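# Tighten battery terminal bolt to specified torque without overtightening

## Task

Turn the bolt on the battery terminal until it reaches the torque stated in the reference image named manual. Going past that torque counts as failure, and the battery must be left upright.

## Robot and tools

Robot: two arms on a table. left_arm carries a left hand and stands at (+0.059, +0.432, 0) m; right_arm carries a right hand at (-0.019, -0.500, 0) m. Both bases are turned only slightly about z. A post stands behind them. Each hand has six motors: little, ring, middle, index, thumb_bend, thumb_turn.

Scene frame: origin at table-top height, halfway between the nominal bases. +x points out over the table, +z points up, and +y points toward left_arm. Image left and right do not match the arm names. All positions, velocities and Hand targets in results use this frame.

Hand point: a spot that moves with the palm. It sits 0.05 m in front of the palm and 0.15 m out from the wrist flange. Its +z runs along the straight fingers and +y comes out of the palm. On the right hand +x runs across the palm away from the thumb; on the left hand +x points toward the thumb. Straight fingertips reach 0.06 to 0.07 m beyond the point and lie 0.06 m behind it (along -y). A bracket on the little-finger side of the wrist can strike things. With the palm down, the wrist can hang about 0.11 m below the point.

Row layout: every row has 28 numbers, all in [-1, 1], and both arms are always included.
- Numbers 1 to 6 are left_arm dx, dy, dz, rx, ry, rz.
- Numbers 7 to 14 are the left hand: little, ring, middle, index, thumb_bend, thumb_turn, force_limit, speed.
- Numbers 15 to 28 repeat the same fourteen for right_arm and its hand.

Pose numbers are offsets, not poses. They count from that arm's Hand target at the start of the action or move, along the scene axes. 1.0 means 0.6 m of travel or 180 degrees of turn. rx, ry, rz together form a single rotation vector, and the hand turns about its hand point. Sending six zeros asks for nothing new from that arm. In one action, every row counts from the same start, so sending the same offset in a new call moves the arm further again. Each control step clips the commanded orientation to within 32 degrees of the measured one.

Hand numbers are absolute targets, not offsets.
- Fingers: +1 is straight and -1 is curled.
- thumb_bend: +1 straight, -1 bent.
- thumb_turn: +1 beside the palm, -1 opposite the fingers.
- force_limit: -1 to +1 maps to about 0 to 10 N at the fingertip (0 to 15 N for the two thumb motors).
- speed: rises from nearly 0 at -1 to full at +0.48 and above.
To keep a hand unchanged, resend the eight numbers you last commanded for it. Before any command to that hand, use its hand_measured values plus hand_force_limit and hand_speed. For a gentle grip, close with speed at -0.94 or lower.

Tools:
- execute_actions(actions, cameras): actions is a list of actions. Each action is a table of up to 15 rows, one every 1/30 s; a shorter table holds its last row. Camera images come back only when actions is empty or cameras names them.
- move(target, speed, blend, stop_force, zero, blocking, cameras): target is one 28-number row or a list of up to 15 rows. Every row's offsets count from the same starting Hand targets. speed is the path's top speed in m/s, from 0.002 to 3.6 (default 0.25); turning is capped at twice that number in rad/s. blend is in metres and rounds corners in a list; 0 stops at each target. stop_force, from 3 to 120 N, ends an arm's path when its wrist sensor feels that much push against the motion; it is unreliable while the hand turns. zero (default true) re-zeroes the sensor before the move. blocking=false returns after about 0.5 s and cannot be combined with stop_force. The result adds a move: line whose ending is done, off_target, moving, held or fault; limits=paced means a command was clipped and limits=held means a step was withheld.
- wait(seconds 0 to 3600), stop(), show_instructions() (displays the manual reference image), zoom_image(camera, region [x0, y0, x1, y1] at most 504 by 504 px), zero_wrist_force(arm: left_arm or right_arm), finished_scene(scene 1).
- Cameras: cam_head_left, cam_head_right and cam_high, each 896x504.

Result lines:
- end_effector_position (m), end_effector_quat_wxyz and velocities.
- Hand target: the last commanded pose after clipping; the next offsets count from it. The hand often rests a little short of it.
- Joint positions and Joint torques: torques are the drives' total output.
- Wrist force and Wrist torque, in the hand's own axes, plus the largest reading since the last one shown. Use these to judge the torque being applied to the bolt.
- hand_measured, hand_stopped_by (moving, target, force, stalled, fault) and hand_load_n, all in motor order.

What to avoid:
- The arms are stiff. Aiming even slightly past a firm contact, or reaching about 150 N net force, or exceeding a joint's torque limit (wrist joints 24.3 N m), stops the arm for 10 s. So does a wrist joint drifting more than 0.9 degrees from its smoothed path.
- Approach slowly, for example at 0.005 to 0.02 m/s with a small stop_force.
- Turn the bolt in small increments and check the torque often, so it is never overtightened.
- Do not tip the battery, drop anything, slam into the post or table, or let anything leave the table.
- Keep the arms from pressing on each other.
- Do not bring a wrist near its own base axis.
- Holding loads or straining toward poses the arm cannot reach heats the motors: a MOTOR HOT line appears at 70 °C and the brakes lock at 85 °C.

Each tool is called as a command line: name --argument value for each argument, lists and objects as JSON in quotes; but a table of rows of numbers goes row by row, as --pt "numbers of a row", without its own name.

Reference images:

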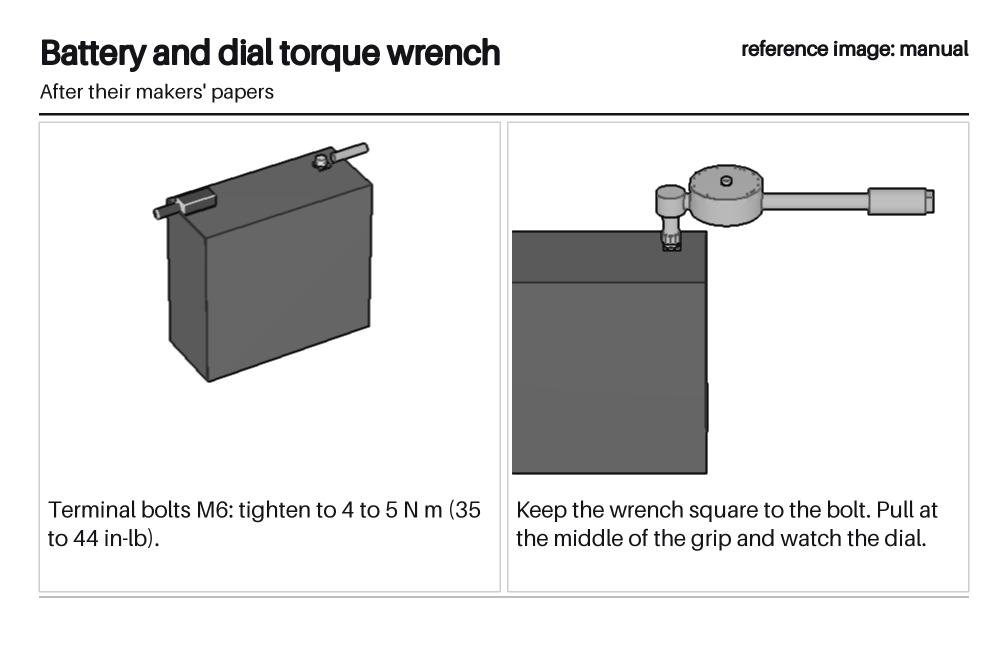

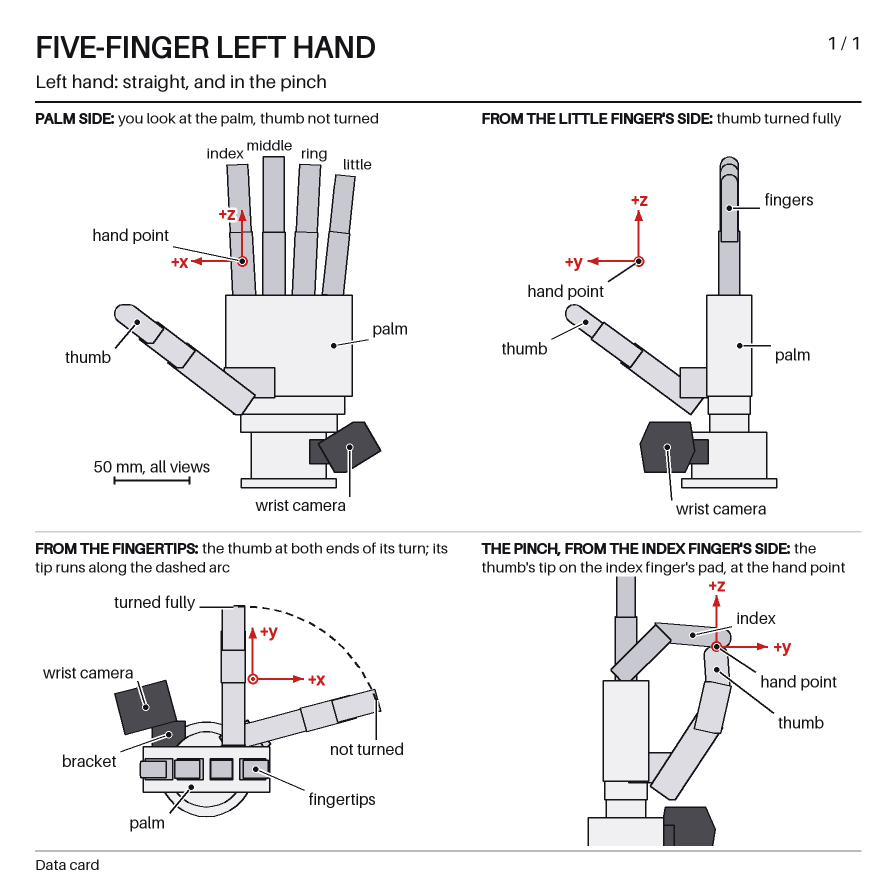

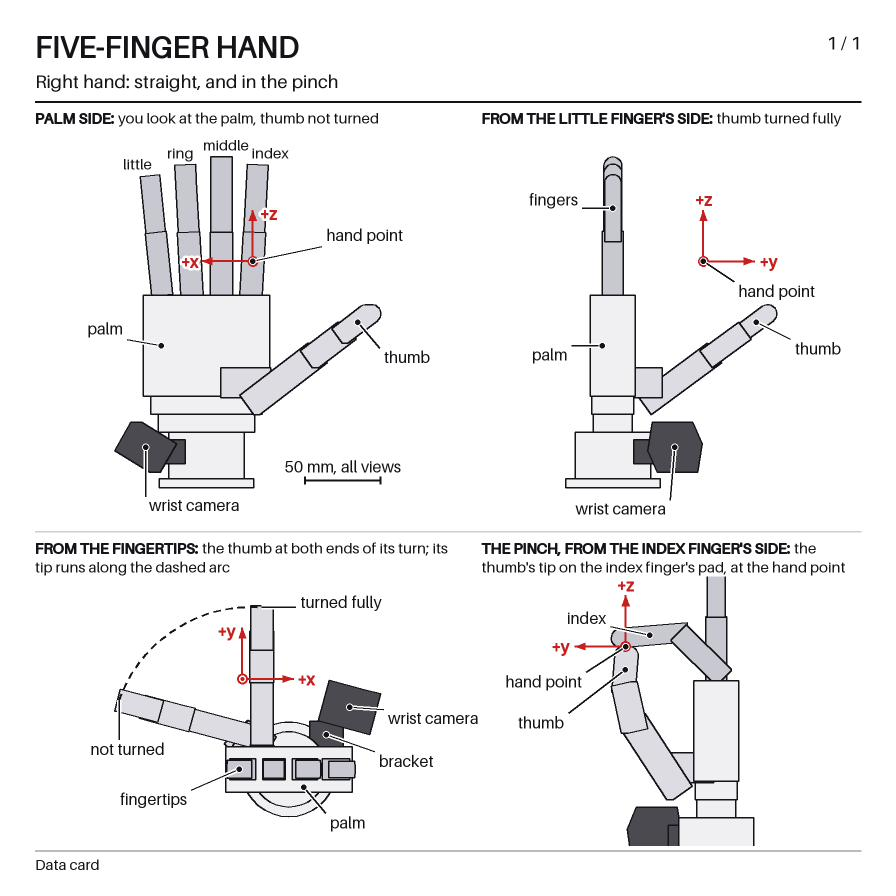

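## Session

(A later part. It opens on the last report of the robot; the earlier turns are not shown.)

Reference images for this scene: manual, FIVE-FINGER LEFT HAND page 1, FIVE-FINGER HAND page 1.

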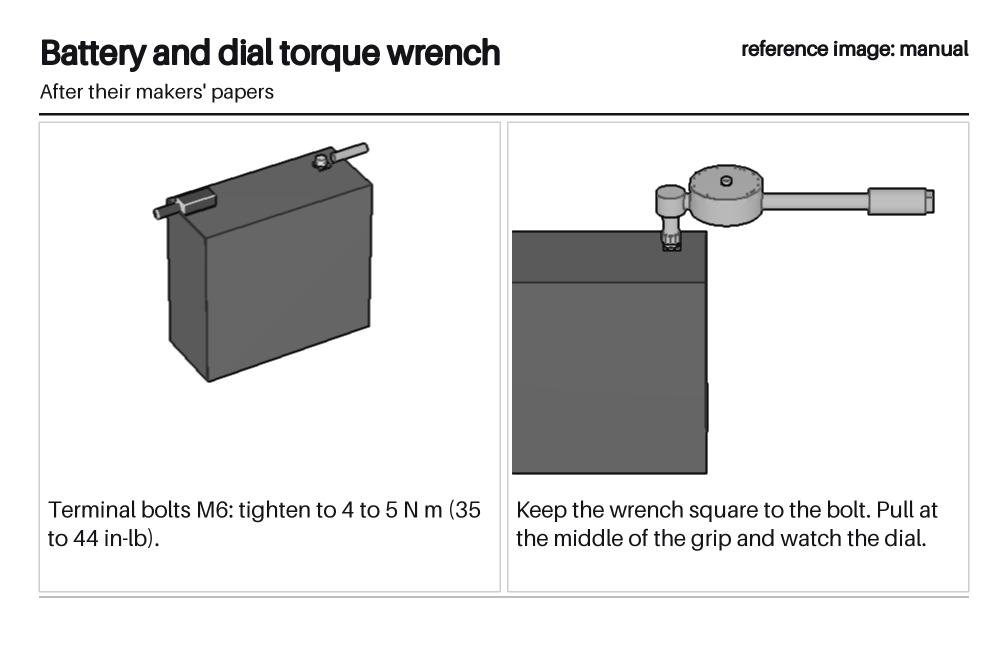

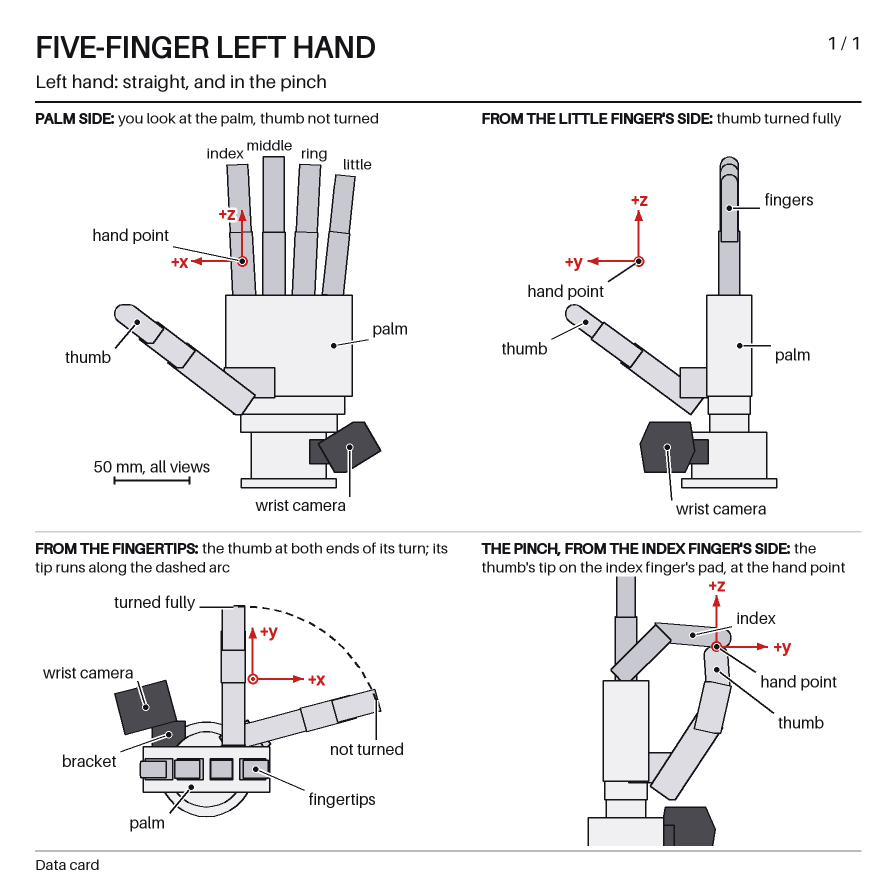

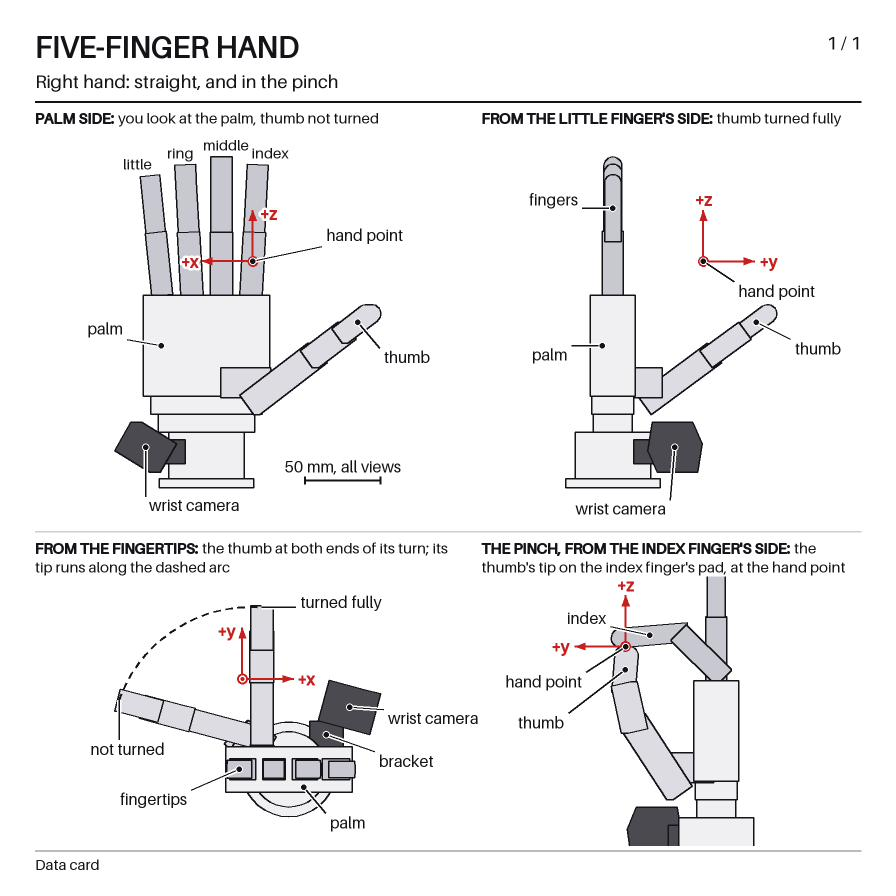

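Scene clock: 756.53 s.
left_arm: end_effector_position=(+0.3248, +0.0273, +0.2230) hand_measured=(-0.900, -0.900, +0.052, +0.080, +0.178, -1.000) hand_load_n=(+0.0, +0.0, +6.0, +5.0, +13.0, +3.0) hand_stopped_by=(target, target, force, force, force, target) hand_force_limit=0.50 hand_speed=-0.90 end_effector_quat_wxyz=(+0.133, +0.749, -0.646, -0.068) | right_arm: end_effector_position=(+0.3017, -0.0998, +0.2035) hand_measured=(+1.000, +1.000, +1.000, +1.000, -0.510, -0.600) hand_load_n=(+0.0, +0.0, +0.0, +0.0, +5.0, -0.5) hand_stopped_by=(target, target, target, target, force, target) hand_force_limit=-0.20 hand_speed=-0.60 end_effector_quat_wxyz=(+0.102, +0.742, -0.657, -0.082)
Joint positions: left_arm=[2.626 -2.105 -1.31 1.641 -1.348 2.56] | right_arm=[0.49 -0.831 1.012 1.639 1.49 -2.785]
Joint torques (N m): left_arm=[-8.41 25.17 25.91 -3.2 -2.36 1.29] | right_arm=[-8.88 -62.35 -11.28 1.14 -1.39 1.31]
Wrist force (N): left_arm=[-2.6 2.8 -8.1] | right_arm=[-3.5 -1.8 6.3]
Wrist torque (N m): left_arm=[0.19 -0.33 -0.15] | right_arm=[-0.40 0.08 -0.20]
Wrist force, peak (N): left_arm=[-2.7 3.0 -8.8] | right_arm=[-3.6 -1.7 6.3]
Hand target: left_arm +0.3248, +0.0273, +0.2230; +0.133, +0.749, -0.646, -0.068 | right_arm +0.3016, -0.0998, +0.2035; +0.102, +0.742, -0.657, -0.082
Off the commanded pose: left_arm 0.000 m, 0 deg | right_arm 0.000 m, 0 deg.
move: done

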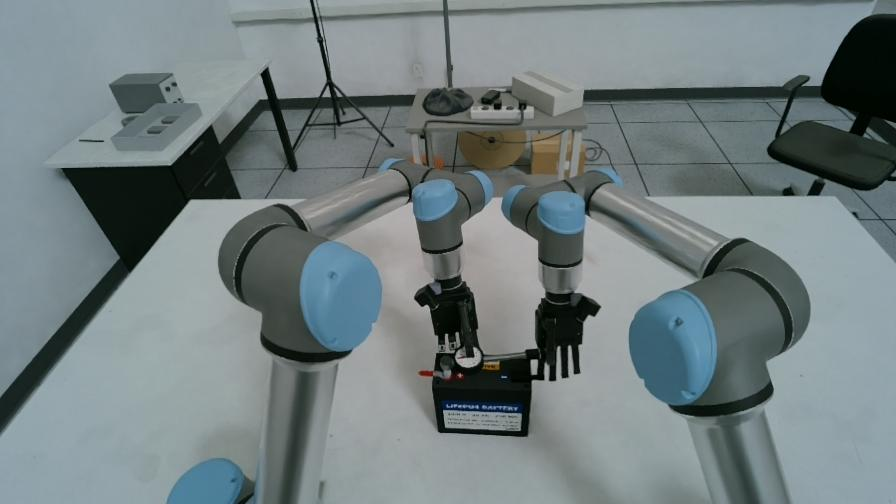

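move --pt "-0.0003 0.0008 0 0 0 0 -0.9 -0.9 -0.5 -0.5 -0.1 -1 0.5 -0.9 -0.0003 0.0008 0 0 0 0 1 1 1 1 -0.7 -0.6 -0.2 -0.6" --speed 0.005 --cameras '["cam_head_left","cam_head_right"]'

zoom_image --camera "cam_head_left" --region '[436, 350, 466, 380]'

zoom_image --camera "cam_head_right" --region '[416, 350, 446, 380]'

Scene clock: 758.27 s.
left_arm: end_effector_position=(+0.3246, +0.0277, +0.2230) hand_measured=(-0.900, -0.900, +0.052, +0.080, +0.178, -1.000) hand_load_n=(+0.0, +0.0, +6.5, +5.5, +13.0, +3.5) hand_stopped_by=(target, target, force, force, force, target) hand_force_limit=0.50 hand_speed=-0.90 end_effector_quat_wxyz=(+0.133, +0.749, -0.646, -0.068) | right_arm: end_effector_position=(+0.3015, -0.0993, +0.2035) hand_measured=(+1.000, +1.000, +1.000, +1.000, -0.510, -0.600) hand_load_n=(+0.0, +0.0, +0.0, +0.0, +5.0, +0.0) hand_stopped_by=(target, target, target, target, force, target) hand_force_limit=-0.20 hand_speed=-0.60 end_effector_quat_wxyz=(+0.102, +0.742, -0.657, -0.082)
Joint positions: left_arm=[2.627 -2.104 -1.311 1.641 -1.349 2.561] | right_arm=[0.491 -0.831 1.012 1.639 1.489 -2.783]
Joint torques (N m): left_arm=[10.33 42.51 8.12 1.18 -2.53 1.6] | right_arm=[8.57 -38.42 -23.61 4.94 -1.99 1.36]
Wrist force (N): left_arm=[0.0 -0.5 -7.4] | right_arm=[-1.2 -0.4 4.7]
Wrist torque (N m): left_arm=[-0.01 -0.31 -0.08] | right_arm=[-0.25 -0.06 -0.08]
Wrist force, peak (N): left_arm=[-2.9 3.0 -8.8] | right_arm=[-3.7 -1.9 6.1]
Hand target: left_arm +0.3246, +0.0278, +0.2230; +0.133, +0.749, -0.646, -0.068 | right_arm +0.3015, -0.0993, +0.2035; +0.102, +0.742, -0.657, -0.082
Off the commanded pose: left_arm 0.000 m, 0 deg | right_arm 0.000 m, 0 deg.
move: done

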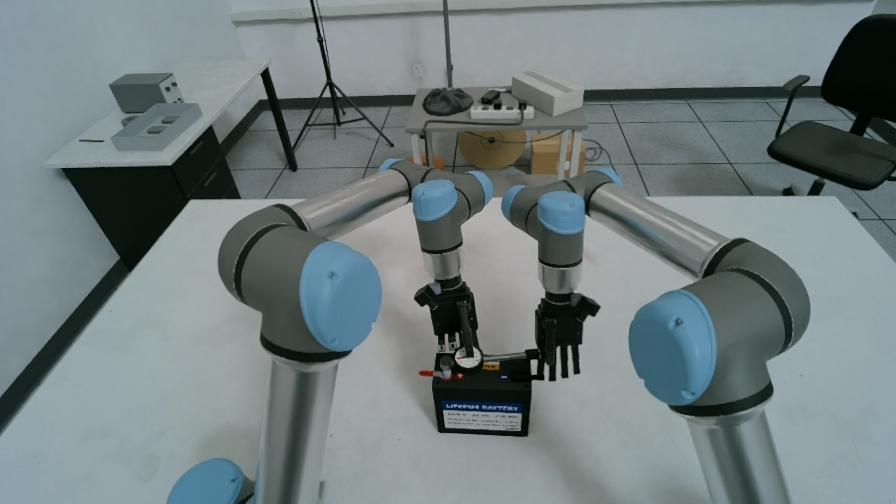

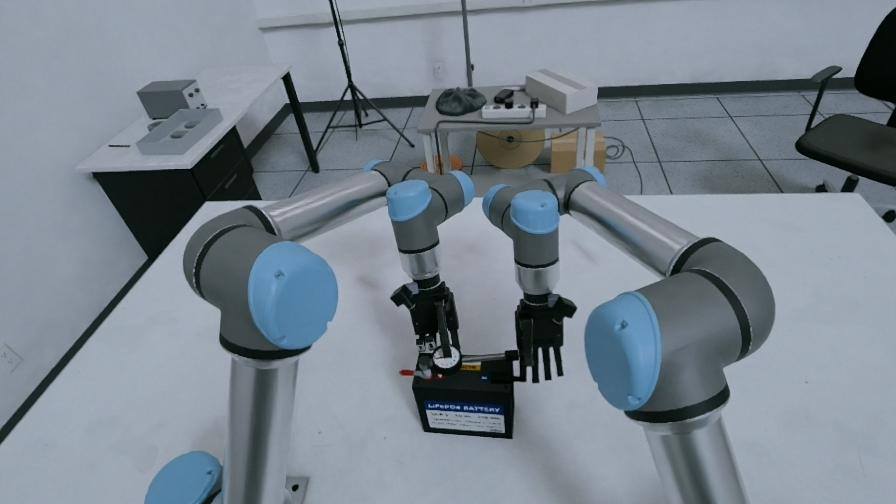

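Scaled by 16.800 from the camera's image (finer frame: 1280x720).

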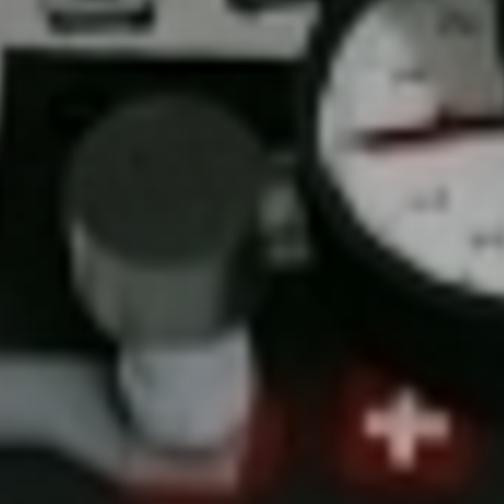

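Scaled by 16.800 from the camera's image (finer frame: 1280x720).

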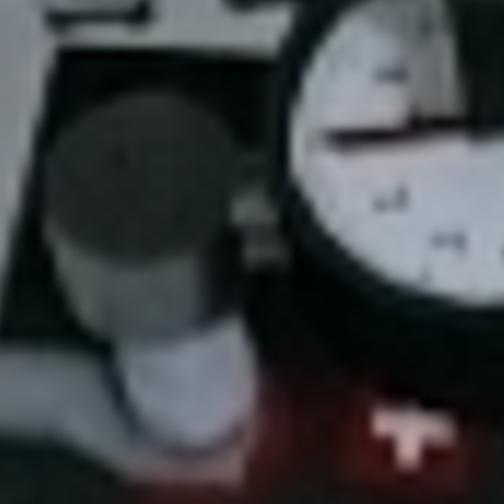

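move --pt "-0.0046 -0.0008 0 0 0 -0.016667 -0.9 -0.9 -0.5 -0.5 -0.1 -1 0.5 -0.9 -0.0152 0.0016 0 0 0 -0.016667 1 1 1 1 -0.7 -0.6 -0.2 -0.6" --speed 0.008 --cameras '["cam_head_left"]'

zoom_image --camera "cam_head_left" --region '[436, 350, 466, 380]'

Scene clock: 762.30 s.
left_arm: end_effector_position=(+0.3219, +0.0273, +0.2230) hand_measured=(-0.900, -0.900, +0.052, +0.080, +0.178, -1.000) hand_load_n=(+0.0, +0.0, +7.0, +5.5, +13.0, +2.5) hand_stopped_by=(target, target, force, force, force, target) hand_force_limit=0.50 hand_speed=-0.90 end_effector_quat_wxyz=(+0.131, +0.732, -0.665, -0.071) | right_arm: end_effector_position=(+0.2924, -0.0983, +0.2035) hand_measured=(+1.000, +1.000, +1.000, +1.000, -0.510, -0.600) hand_load_n=(+0.0, +0.0, +0.0, +0.0, +5.0, +0.0) hand_stopped_by=(target, target, target, target, force, target) hand_force_limit=-0.20 hand_speed=-0.60 end_effector_quat_wxyz=(+0.100, +0.725, -0.677, -0.084)
Joint positions: left_arm=[2.615 -2.116 -1.295 1.628 -1.357 2.602] | right_arm=[0.491 -0.861 1.064 1.614 1.477 -2.733]
Joint torques (N m): left_arm=[-9.43 25.51 26.3 -3.93 -1.52 1.56] | right_arm=[-8.91 -61.37 -12.98 0.69 -1.49 1.39]
Wrist force (N): left_arm=[-3.9 -0.3 -6.5] | right_arm=[-3.2 -0.7 5.9]
Wrist torque (N m): left_arm=[0.08 -0.26 -0.12] | right_arm=[-0.28 0.05 -0.17]
Wrist force, peak (N): left_arm=[-3.6 -0.5 -6.9] | right_arm=[-3.2 -0.7 5.9]
Hand target: left_arm +0.3218, +0.0273, +0.2230; +0.131, +0.732, -0.665, -0.071 | right_arm +0.2923, -0.0983, +0.2035; +0.100, +0.725, -0.677, -0.084
Off the commanded pose: left_arm 0.000 m, 0 deg | right_arm 0.000 m, 0 deg.
move: done

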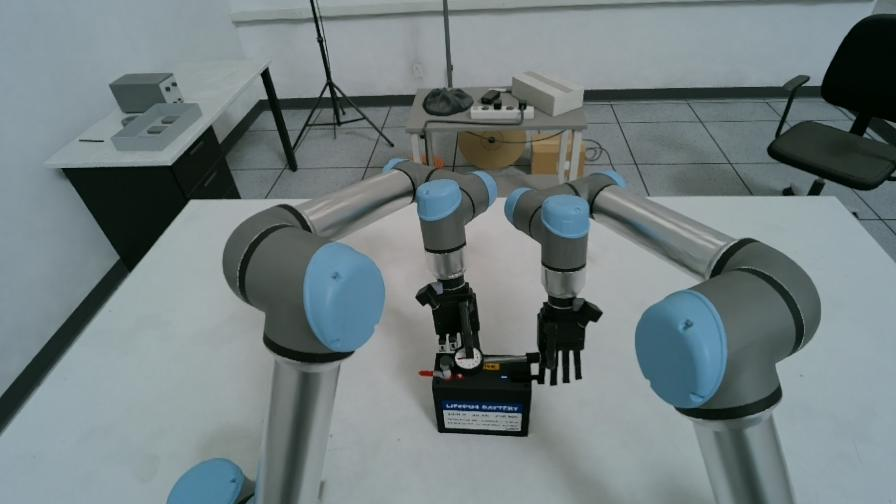

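Scaled by 16.800 from the camera's image (finer frame: 1280x720).

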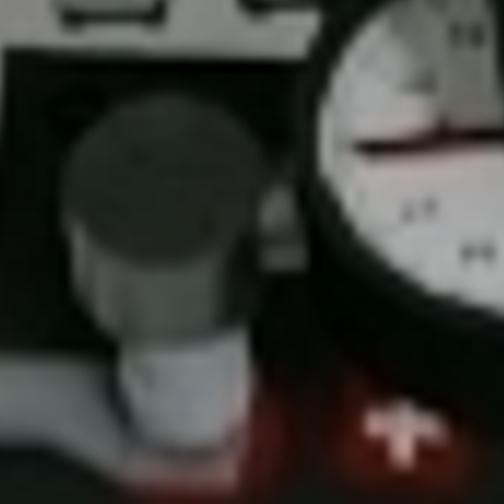

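move --pt "0 0.0007 0 0 0 0 -0.9 -0.9 -0.5 -0.5 -0.1 -1 0.5 -0.9 0 0.0007 0 0 0 0 1 1 1 1 -0.7 -0.6 -0.2 -0.6" --speed 0.005 --cameras '["cam_head_left"]'

zoom_image --camera "cam_head_left" --region '[436, 350, 466, 380]'

Scene clock: 763.20 s.
left_arm: end_effector_position=(+0.3218, +0.0277, +0.2230) hand_measured=(-0.900, -0.900, +0.052, +0.080, +0.178, -1.000) hand_load_n=(+0.0, -0.5, +8.0, +5.5, +12.5, +3.0) hand_stopped_by=(target, target, force, force, force, target) hand_force_limit=0.50 hand_speed=-0.90 end_effector_quat_wxyz=(+0.131, +0.732, -0.665, -0.072) | right_arm: end_effector_position=(+0.2924, -0.0979, +0.2035) hand_measured=(+1.000, +1.000, +1.000, +1.000, -0.510, -0.600) hand_load_n=(+0.0, +0.0, +0.0, +0.0, +5.0, -0.5) hand_stopped_by=(target, target, target, target, force, target) hand_force_limit=-0.20 hand_speed=-0.60 end_effector_quat_wxyz=(+0.100, +0.725, -0.677, -0.084)
Joint positions: left_arm=[2.616 -2.115 -1.296 1.628 -1.357 2.603] | right_arm=[0.491 -0.861 1.063 1.614 1.476 -2.732]
Joint torques (N m): left_arm=[10.09 43.68 8.23 0.42 -2.24 1.64] | right_arm=[8.57 -37.33 -24.61 5.04 -1.9 1.47]
Wrist force (N): left_arm=[0.8 -2.9 -5.4] | right_arm=[-1.3 0.3 4.5]
Wrist torque (N m): left_arm=[-0.11 -0.33 -0.02] | right_arm=[-0.18 -0.05 -0.08]
Wrist force, peak (N): left_arm=[-4.0 -0.5 -7.0] | right_arm=[-3.3 -0.8 6.0]
Hand target: left_arm +0.3218, +0.0277, +0.2230; +0.131, +0.732, -0.665, -0.071 | right_arm +0.2923, -0.0979, +0.2035; +0.100, +0.725, -0.677, -0.084
Off the commanded pose: left_arm 0.000 m, 0 deg | right_arm 0.000 m, 0 deg.
move: done

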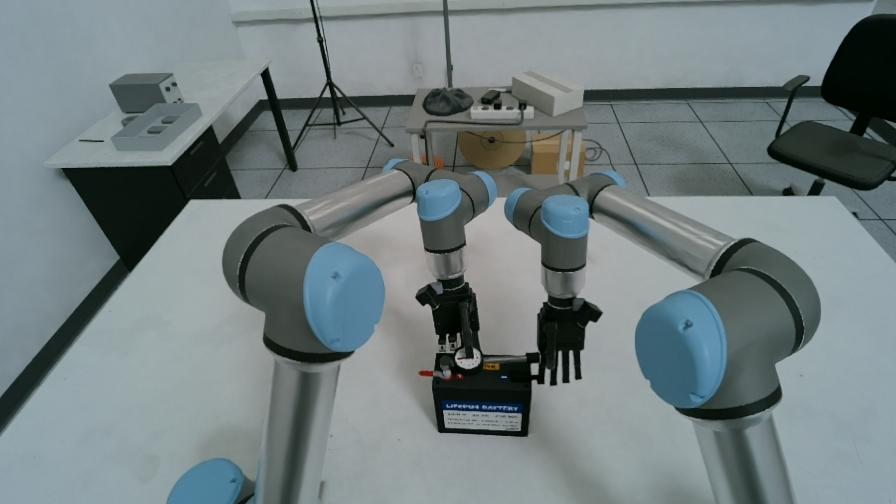

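Scaled by 16.800 from the camera's image (finer frame: 1280x720).

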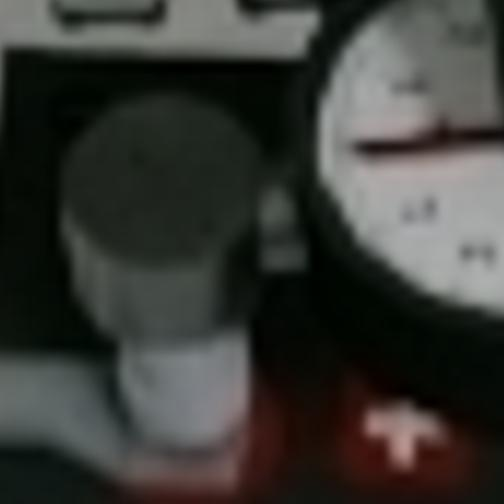

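move --pt "-0.0047 0.0001 0 0 0 -0.016667 -0.9 -0.9 -0.5 -0.5 -0.1 -1 0.5 -0.9 -0.0151 0.0031 0 0 0 -0.016667 1 1 1 1 -0.7 -0.6 -0.2 -0.6" --speed 0.008 --cameras '["cam_head_left"]'

zoom_image --camera "cam_head_left" --region '[436, 350, 466, 380]'

Scene clock: 767.80 s.
left_arm: end_effector_position=(+0.3190, +0.0278, +0.2230) hand_measured=(-0.900, -0.900, +0.052, +0.080, +0.178, -1.000) hand_load_n=(+0.0, +0.0, +8.0, +6.0, +12.5, +3.5) hand_stopped_by=(target, target, force, force, force, target) hand_force_limit=0.50 hand_speed=-0.90 end_effector_quat_wxyz=(+0.129, +0.714, -0.684, -0.075) | right_arm: end_effector_position=(+0.2833, -0.0961, +0.2035) hand_measured=(+1.000, +1.000, +1.000, +1.000, -0.510, -0.600) hand_load_n=(+0.0, +0.0, +0.0, +0.0, +5.0, -1.0) hand_stopped_by=(target, target, target, target, force, target) hand_force_limit=-0.20 hand_speed=-0.60 end_effector_quat_wxyz=(+0.098, +0.707, -0.695, -0.087)
Joint positions: left_arm=[2.605 -2.126 -1.28 1.615 -1.366 2.643] | right_arm=[0.493 -0.889 1.11 1.59 1.464 -2.68]
Joint torques (N m): left_arm=[-9.24 27.02 23.59 -5.24 -3.32 1.96] | right_arm=[9.82 -59.47 -10.81 -0.18 -2.53 1.39]
Wrist force (N): left_arm=[5.0 -2.8 -5.7] | right_arm=[2.1 0.7 3.6]
Wrist torque (N m): left_arm=[-0.02 -0.35 -0.02] | right_arm=[-0.08 -0.16 0.05]
Wrist force, peak (N): left_arm=[4.7 -3.1 -6.1] | right_arm=[-1.5 0.0 4.9]
Hand target: left_arm +0.3190, +0.0278, +0.2230; +0.129, +0.714, -0.684, -0.075 | right_arm +0.2833, -0.0961, +0.2035; +0.098, +0.707, -0.695, -0.087
Off the commanded pose: left_arm 0.000 m, 0 deg | right_arm 0.000 m, 0 deg.
move: done

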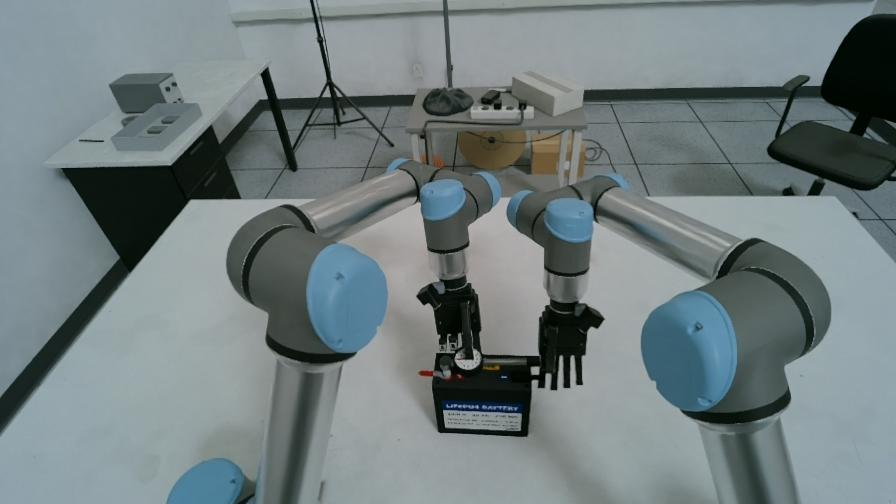

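Scaled by 16.800 from the camera's image (finer frame: 1280x720).

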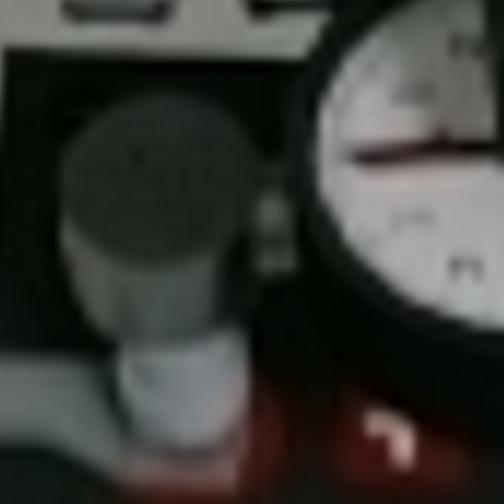

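move --pt "0 0 0.01 0 0 0 -0.9 -0.9 -0.5 -0.5 -0.1 -1 0.5 -0.9 0 0 0.01 0 0 0 1 1 1 1 -0.7 -0.6 -0.2 -0.6" --pt "0.0143 0.0005 0.01 0 0 0.05 -0.9 -0.9 -0.5 -0.5 -0.1 -1 0.5 -0.9 0.0459 -0.0065 0.01 0 0 0.05 1 1 1 1 -0.7 -0.6 -0.2 -0.6" --pt "0.0276 0.0051 0.01 0 0 0.1 -0.9 -0.9 -0.5 -0.5 -0.1 -1 0.5 -0.9 0.0916 -0.0045 0.01 0 0 0.1 1 1 1 1 -0.7 -0.6 -0.2 -0.6" --pt "0.04 0.0119 0.01 0 0 0.15 -0.9 -0.9 -0.5 -0.5 -0.1 -1 0.5 -0.9 0.1364 0.0051 0.01 0 0 0.15 1 1 1 1 -0.7 -0.6 -0.2 -0.6" --pt "0.0501 0.0196 0.01 0 0 0.19444 -0.9 -0.9 -0.5 -0.5 -0.1 -1 0.5 -0.9 0.1745 0.0193 0.01 0 0 0.19444 1 1 1 1 -0.7 -0.6 -0.2 -0.6" --speed 0.04 --blend '[0,0.003,0.003,0.003,0]' --cameras '["cam_head_left"]'

zoom_image --camera "cam_head_left" --region '[436, 346, 468, 378]'

Scene clock: 776.83 s.
left_arm: end_effector_position=(+0.3491, +0.0395, +0.2290) hand_measured=(-0.900, -0.900, +0.052, +0.080, +0.178, -1.000) hand_load_n=(+0.5, +0.5, +11.5, +8.5, +9.5, +1.5) hand_stopped_by=(target, target, force, force, force, target) hand_force_limit=0.50 hand_speed=-0.90 end_effector_quat_wxyz=(+0.146, +0.887, -0.438, -0.033) | right_arm: end_effector_position=(+0.3868, -0.0855, +0.2090) hand_measured=(+1.000, +1.000, +1.000, +1.000, -0.510, -0.600) hand_load_n=(+0.0, +0.0, +0.0, +0.0, +6.0, +0.0) hand_stopped_by=(target, target, target, target, force, target) hand_force_limit=-0.20 hand_speed=-0.60 end_effector_quat_wxyz=(+0.109, +0.883, -0.454, -0.052) end_effector_velocity=(+0.000, +0.000, +0.000) end_effector_angular_velocity=(+0.002, -0.002, +0.001)
Joint positions: left_arm=[2.73 -1.961 -1.483 1.774 -1.287 2.15] | right_arm=[0.534 -0.33 0.035 2.106 1.6 -3.227]
Joint velocities: left_arm=[within noise] | right_arm=[0 0.001 -0.005 0.001 0 -0.001]
Joint torques (N m): left_arm=[11.92 41.93 11.04 -0.49 4.05 -1.43] | right_arm=[-9.64 -50.21 -23.66 4.88 -1.38 -1.77]
Wrist force (N): left_arm=[1.6 -2.1 3.8] | right_arm=[-2.7 -1.1 1.8]
Wrist torque (N m): left_arm=[-0.14 -0.26 0.22] | right_arm=[-0.17 0.10 0.02]
Wrist force, peak (N): left_arm=[5.0 -2.8 -6.3] | right_arm=[4.6 -0.3 0.9]
Hand target: left_arm +0.3491, +0.0395, +0.2290; +0.146, +0.887, -0.438, -0.033 | right_arm +0.3880, -0.0845, +0.2095; +0.119, +0.883, -0.451, -0.054
Off the commanded pose: left_arm 0.000 m, 0 deg | right_arm 0.002 m, 1 deg.
elbow stopped short (right arm): the move would have taken joint 3 (elbow) straighter than the controller allows.
move: done

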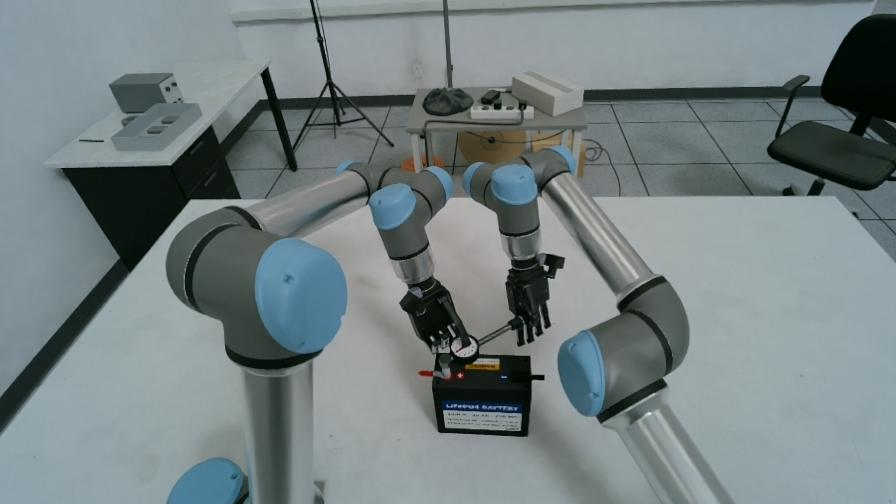

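Scaled by 15.750 from the camera's image (finer frame: 1280x720).

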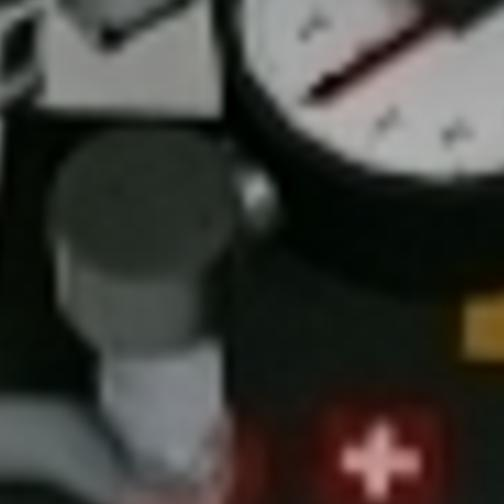

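move --pt "-0.00623 -0.00488 0 0 0 -0.02778 -0.9 -0.9 -0.5 -0.5 -0.1 -1 0.5 -0.9 -0.02357 -0.00953 0 0 0 -0.02778 1 1 1 1 -0.7 -0.6 -0.2 -0.6" --speed 0.02 --cameras '["cam_head_left"]'

zoom_image --camera "cam_head_left" --region '[436, 346, 468, 378]'

move --pt "0 0 -0.01 0 0 0 -0.9 -0.9 -0.5 -0.5 -0.1 -1 0.5 -0.9 0 0 -0.01 0 0 0 1 1 1 1 -0.7 -0.6 -0.2 -0.6" --speed 0.008 --cameras '["cam_head_left"]'

zoom_image --camera "cam_head_left" --region '[436, 350, 466, 380]'

Scene clock: 780.03 s.
left_arm: end_effector_position=(+0.3453, +0.0366, +0.2290) hand_measured=(-0.900, -0.900, +0.052, +0.080, +0.178, -1.000) hand_load_n=(+0.0, +0.0, +11.0, +9.0, +9.0, +2.0) hand_stopped_by=(target, target, force, force, force, target) hand_force_limit=0.50 hand_speed=-0.90 end_effector_quat_wxyz=(+0.144, +0.867, -0.476, -0.039) | right_arm: end_effector_position=(+0.3739, -0.0902, +0.2095) hand_measured=(+1.000, +1.000, +1.000, +1.000, -0.510, -0.600) hand_load_n=(+0.0, +0.0, -0.5, +0.0, +5.5, +0.0) hand_stopped_by=(target, target, target, target, force, target) hand_force_limit=-0.20 hand_speed=-0.60 end_effector_quat_wxyz=(+0.117, +0.863, -0.489, -0.059)
Joint positions: left_arm=[2.714 -1.987 -1.45 1.748 -1.295 2.224] | right_arm=[0.525 -0.487 0.362 1.958 1.588 -3.156]
Joint torques (N m): left_arm=[-9.3 25.69 27.83 -5.68 -1.3 1.7] | right_arm=[-7.03 -69.76 -10.16 -0.1 -1.93 1.48]
Wrist force (N): left_arm=[-0.5 -4.2 3.7] | right_arm=[-0.2 0.9 1.5]
Wrist torque (N m): left_arm=[-0.31 -0.16 -0.10] | right_arm=[-0.03 -0.04 0.00]
Wrist force, peak (N): left_arm=[-1.0 -4.3 4.4] | right_arm=[-2.9 -1.0 2.1]
Hand target: left_arm +0.3453, +0.0366, +0.2290; +0.144, +0.867, -0.476, -0.039 | right_arm +0.3738, -0.0902, +0.2095; +0.117, +0.863, -0.489, -0.059
Off the commanded pose: left_arm 0.000 m, 0 deg | right_arm 0.000 m, 0 deg.
move: done

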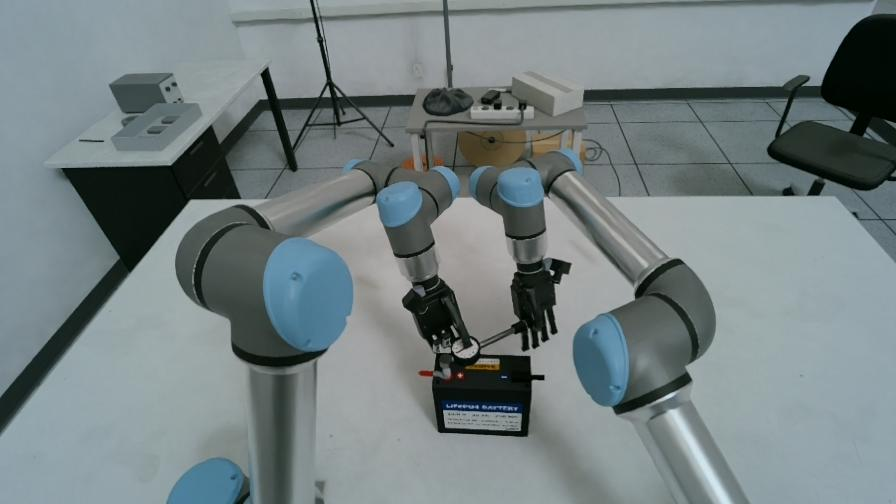

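Scaled by 15.750 from the camera's image (finer frame: 1280x720).

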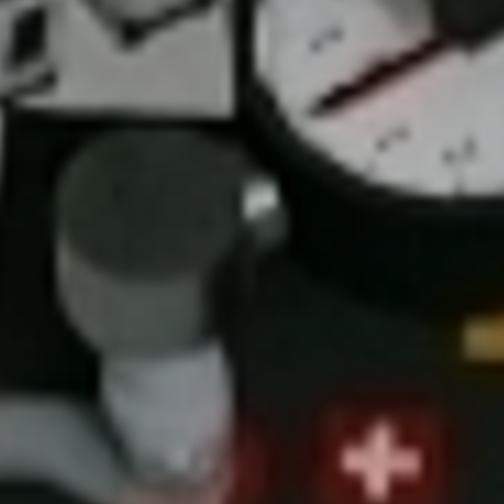

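Scene clock: 781.13 s.
left_arm: end_effector_position=(+0.3453, +0.0366, +0.2231) hand_measured=(-0.900, -0.900, +0.052, +0.080, +0.178, -1.000) hand_load_n=(+0.0, +0.0, +7.0, +5.5, +12.0, +3.5) hand_stopped_by=(target, target, force, force, force, target) hand_force_limit=0.50 hand_speed=-0.90 end_effector_quat_wxyz=(+0.144, +0.867, -0.476, -0.039) | right_arm: end_effector_position=(+0.3739, -0.0902, +0.2035) hand_measured=(+1.000, +1.000, +1.000, +1.000, -0.510, -0.600) hand_load_n=(+0.0, +0.0, +0.0, +0.0, +5.5, -0.5) hand_stopped_by=(target, target, target, target, force, target) hand_force_limit=-0.20 hand_speed=-0.60 end_effector_quat_wxyz=(+0.117, +0.863, -0.489, -0.059)
Joint positions: left_arm=[2.714 -1.992 -1.46 1.761 -1.295 2.224] | right_arm=[0.525 -0.492 0.386 1.938 1.588 -3.156]
Joint torques (N m): left_arm=[-8.69 21.48 6.09 0.55 -1.26 1.61] | right_arm=[-4.3 -70.86 -10.94 0.15 -1.93 1.55]
Wrist force (N): left_arm=[6.4 2.1 -7.6] | right_arm=[2.6 -0.3 2.6]
Wrist torque (N m): left_arm=[0.10 -0.34 -0.10] | right_arm=[-0.14 -0.16 0.10]
Wrist force, peak (N): left_arm=[6.4 2.1 -7.6] | right_arm=[2.4 -0.4 3.0]
Hand target: left_arm +0.3453, +0.0366, +0.2230; +0.144, +0.867, -0.476, -0.039 | right_arm +0.3738, -0.0902, +0.2035; +0.117, +0.863, -0.489, -0.059
Off the commanded pose: left_arm 0.000 m, 0 deg | right_arm 0.000 m, 0 deg.
move: done

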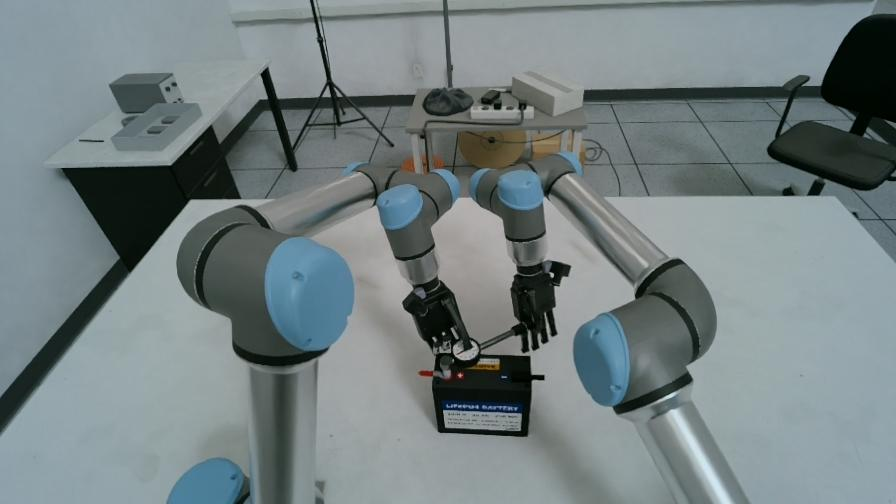

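Scaled by 16.800 from the camera's image (finer frame: 1280x720).

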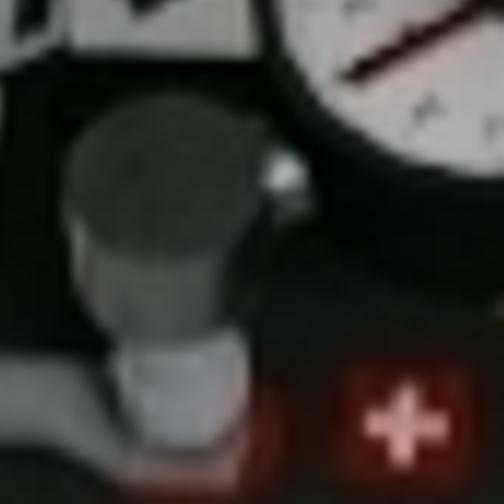

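move --pt "0.0005 -0.001 0 0 0 0 -0.9 -0.9 -0.5 -0.5 -0.1 -1 0.5 -0.9 0.0005 -0.001 0 0 0 0 1 1 1 1 -0.7 -0.6 -0.2 -0.6" --speed 0.005 --cameras '["cam_head_left"]'

zoom_image --camera "cam_head_left" --region '[436, 350, 466, 380]'

Scene clock: 782.50 s.
left_arm: end_effector_position=(+0.3456, +0.0360, +0.2230) hand_measured=(-0.900, -0.900, +0.052, +0.080, +0.178, -1.000) hand_load_n=(+0.0, +0.0, +7.5, +6.0, +12.0, +2.5) hand_stopped_by=(target, target, force, force, force, target) hand_force_limit=0.50 hand_speed=-0.90 end_effector_quat_wxyz=(+0.144, +0.867, -0.476, -0.039) | right_arm: end_effector_position=(+0.3741, -0.0908, +0.2035) hand_measured=(+1.000, +1.000, +1.000, +1.000, -0.510, -0.600) hand_load_n=(+0.0, +0.0, +0.0, +0.0, +5.5, -0.5) hand_stopped_by=(target, target, target, target, force, target) hand_force_limit=-0.20 hand_speed=-0.60 end_effector_quat_wxyz=(+0.117, +0.863, -0.489, -0.059)
Joint positions: left_arm=[2.713 -1.993 -1.458 1.761 -1.295 2.223] | right_arm=[0.524 -0.493 0.388 1.937 1.588 -3.157]
Joint torques (N m): left_arm=[-8.91 22 25.39 -4.55 2.54 -1.41] | right_arm=[-6.09 -71.13 -11.88 -0.02 1.6 -1.53]
Wrist force (N): left_arm=[1.0 -0.4 -5.2] | right_arm=[0.9 -0.4 3.4]
Wrist torque (N m): left_arm=[-0.11 -0.17 -0.04] | right_arm=[-0.17 -0.06 0.08]
Wrist force, peak (N): left_arm=[5.3 2.7 -9.9] | right_arm=[3.0 -0.6 3.4]
Hand target: left_arm +0.3456, +0.0360, +0.2230; +0.144, +0.867, -0.476, -0.039 | right_arm +0.3741, -0.0908, +0.2035; +0.117, +0.863, -0.489, -0.059
Off the commanded pose: left_arm 0.000 m, 0 deg | right_arm 0.000 m, 0 deg.
move: done

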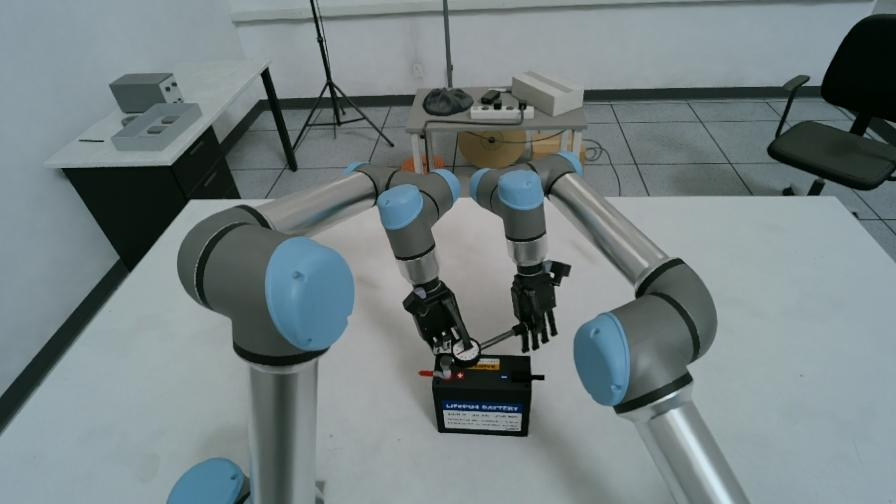

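Scaled by 16.800 from the camera's image (finer frame: 1280x720).

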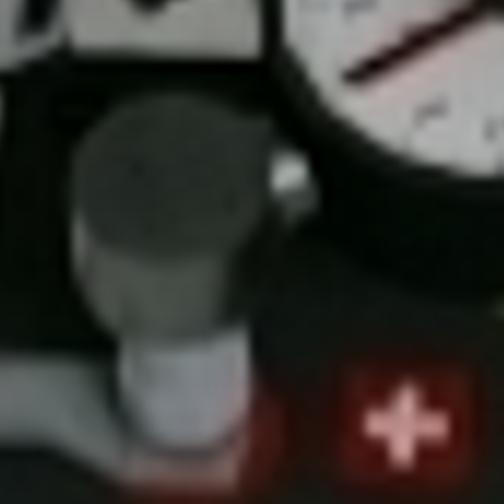

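move --pt "-0.0038 -0.0024 0 0 0 -0.016667 -0.9 -0.9 -0.5 -0.5 -0.1 -1 0.5 -0.9 -0.01445 -0.0044 0 0 0 -0.016667 1 1 1 1 -0.7 -0.6 -0.2 -0.6" --speed 0.01

move --pt "-0.0041 -0.0023 0 0 0 -0.016667 -0.9 -0.9 -0.5 -0.5 -0.1 -1 0.5 -0.9 -0.0149 -0.00375 0 0 0 -0.016667 1 1 1 1 -0.7 -0.6 -0.2 -0.6" --speed 0.01 --cameras '["cam_head_left"]'

zoom_image --camera "cam_head_left" --region '[436, 350, 466, 380]'

Scene clock: 786.23 s.
left_arm: end_effector_position=(+0.3434, +0.0346, +0.2230) hand_measured=(-0.900, -0.900, +0.052, +0.080, +0.178, -1.000) hand_load_n=(+0.0, +0.0, +8.0, +6.5, +11.5, +3.0) hand_stopped_by=(target, target, force, force, force, target) hand_force_limit=0.50 hand_speed=-0.90 end_effector_quat_wxyz=(+0.143, +0.854, -0.498, -0.043) | right_arm: end_effector_position=(+0.3655, -0.0934, +0.2035) hand_measured=(+1.000, +1.000, +1.000, +1.000, -0.510, -0.600) hand_load_n=(+0.0, +0.0, +0.0, +0.0, +5.5, -0.5) hand_stopped_by=(target, target, target, target, force, target) hand_force_limit=-0.20 hand_speed=-0.60 end_effector_quat_wxyz=(+0.115, +0.850, -0.511, -0.062)
Joint positions: left_arm=[2.704 -2.008 -1.438 1.745 -1.3 2.267] | right_arm=[0.518 -0.554 0.506 1.88 1.576 -3.113]
Joint torques (N m): left_arm=[-9.11 22.96 25.65 -4.33 -2.5 1.69] | right_arm=[-7.79 -68.69 -11.04 0.19 -1.69 1.36]
Wrist force (N): left_arm=[-0.3 -0.9 -4.4] | right_arm=[-1.0 -0.6 4.2]
Wrist torque (N m): left_arm=[-0.09 -0.20 -0.12] | right_arm=[-0.20 -0.02 -0.05]
Wrist force, peak (N): left_arm=[-0.6 -2.5 -5.3] | right_arm=[-1.0 -0.6 4.2]
Hand target: left_arm +0.3434, +0.0346, +0.2230; +0.143, +0.854, -0.498, -0.043 | right_arm +0.3655, -0.0934, +0.2035; +0.115, +0.849, -0.511, -0.062
Off the commanded pose: left_arm 0.000 m, 0 deg | right_arm 0.000 m, 0 deg.
move: done

Scene clock: 789.20 s.
left_arm: end_effector_position=(+0.3409, +0.0332, +0.2230) hand_measured=(-0.900, -0.900, +0.052, +0.080, +0.178, -1.000) hand_load_n=(+0.0, +0.0, +8.0, +6.5, +11.5, +2.5) hand_stopped_by=(target, target, force, force, force, target) hand_force_limit=0.50 hand_speed=-0.90 end_effector_quat_wxyz=(+0.142, +0.841, -0.521, -0.046) | right_arm: end_effector_position=(+0.3566, -0.0957, +0.2035) hand_measured=(+1.000, +1.000, +1.000, +1.000, -0.510, -0.600) hand_load_n=(+0.0, +0.0, +0.0, +0.0, +5.5, +0.0) hand_stopped_by=(target, target, target, target, force, target) hand_force_limit=-0.20 hand_speed=-0.60 end_effector_quat_wxyz=(+0.114, +0.836, -0.533, -0.065)
Joint positions: left_arm=[2.694 -2.023 -1.419 1.729 -1.306 2.31] | right_arm=[0.512 -0.605 0.604 1.834 1.564 -3.068]
Joint torques (N m): left_arm=[-8.81 23.93 26.93 -4.15 -2.27 1.56] | right_arm=[-7.72 -67.14 -10.49 0.38 -1.56 1.27]
Wrist force (N): left_arm=[-1.8 -0.2 -4.2] | right_arm=[-2.4 -0.7 4.8]
Wrist torque (N m): left_arm=[0.00 -0.21 -0.14] | right_arm=[-0.25 0.01 -0.12]
Wrist force, peak (N): left_arm=[-0.6 -0.7 -5.3] | right_arm=[-2.6 -0.7 4.8]
Hand target: left_arm +0.3409, +0.0332, +0.2230; +0.142, +0.841, -0.521, -0.046 | right_arm +0.3565, -0.0957, +0.2035; +0.114, +0.836, -0.533, -0.065
Off the commanded pose: left_arm 0.000 m, 0 deg | right_arm 0.000 m, 0 deg.
move: done

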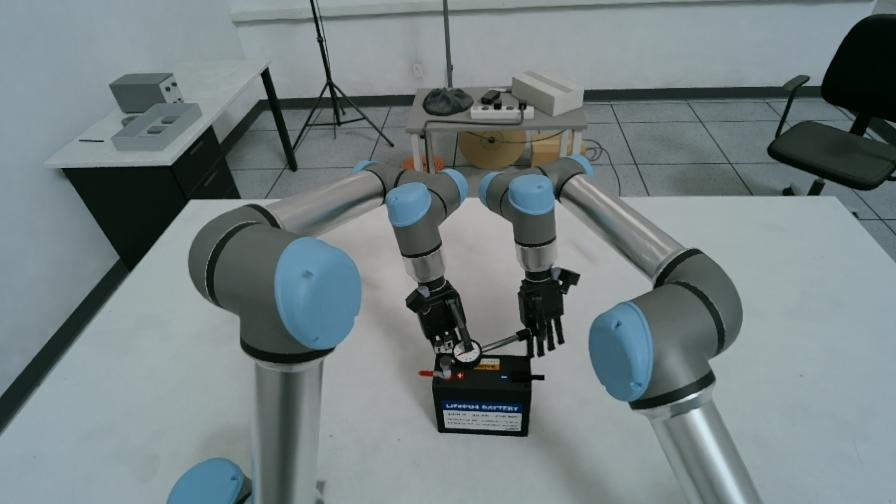

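Scaled by 16.800 from the camera's image (finer frame: 1280x720).

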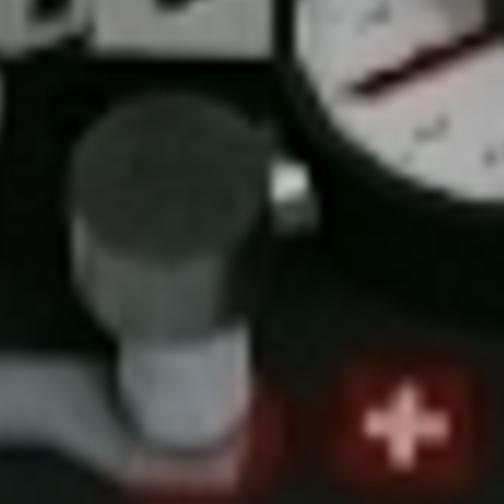

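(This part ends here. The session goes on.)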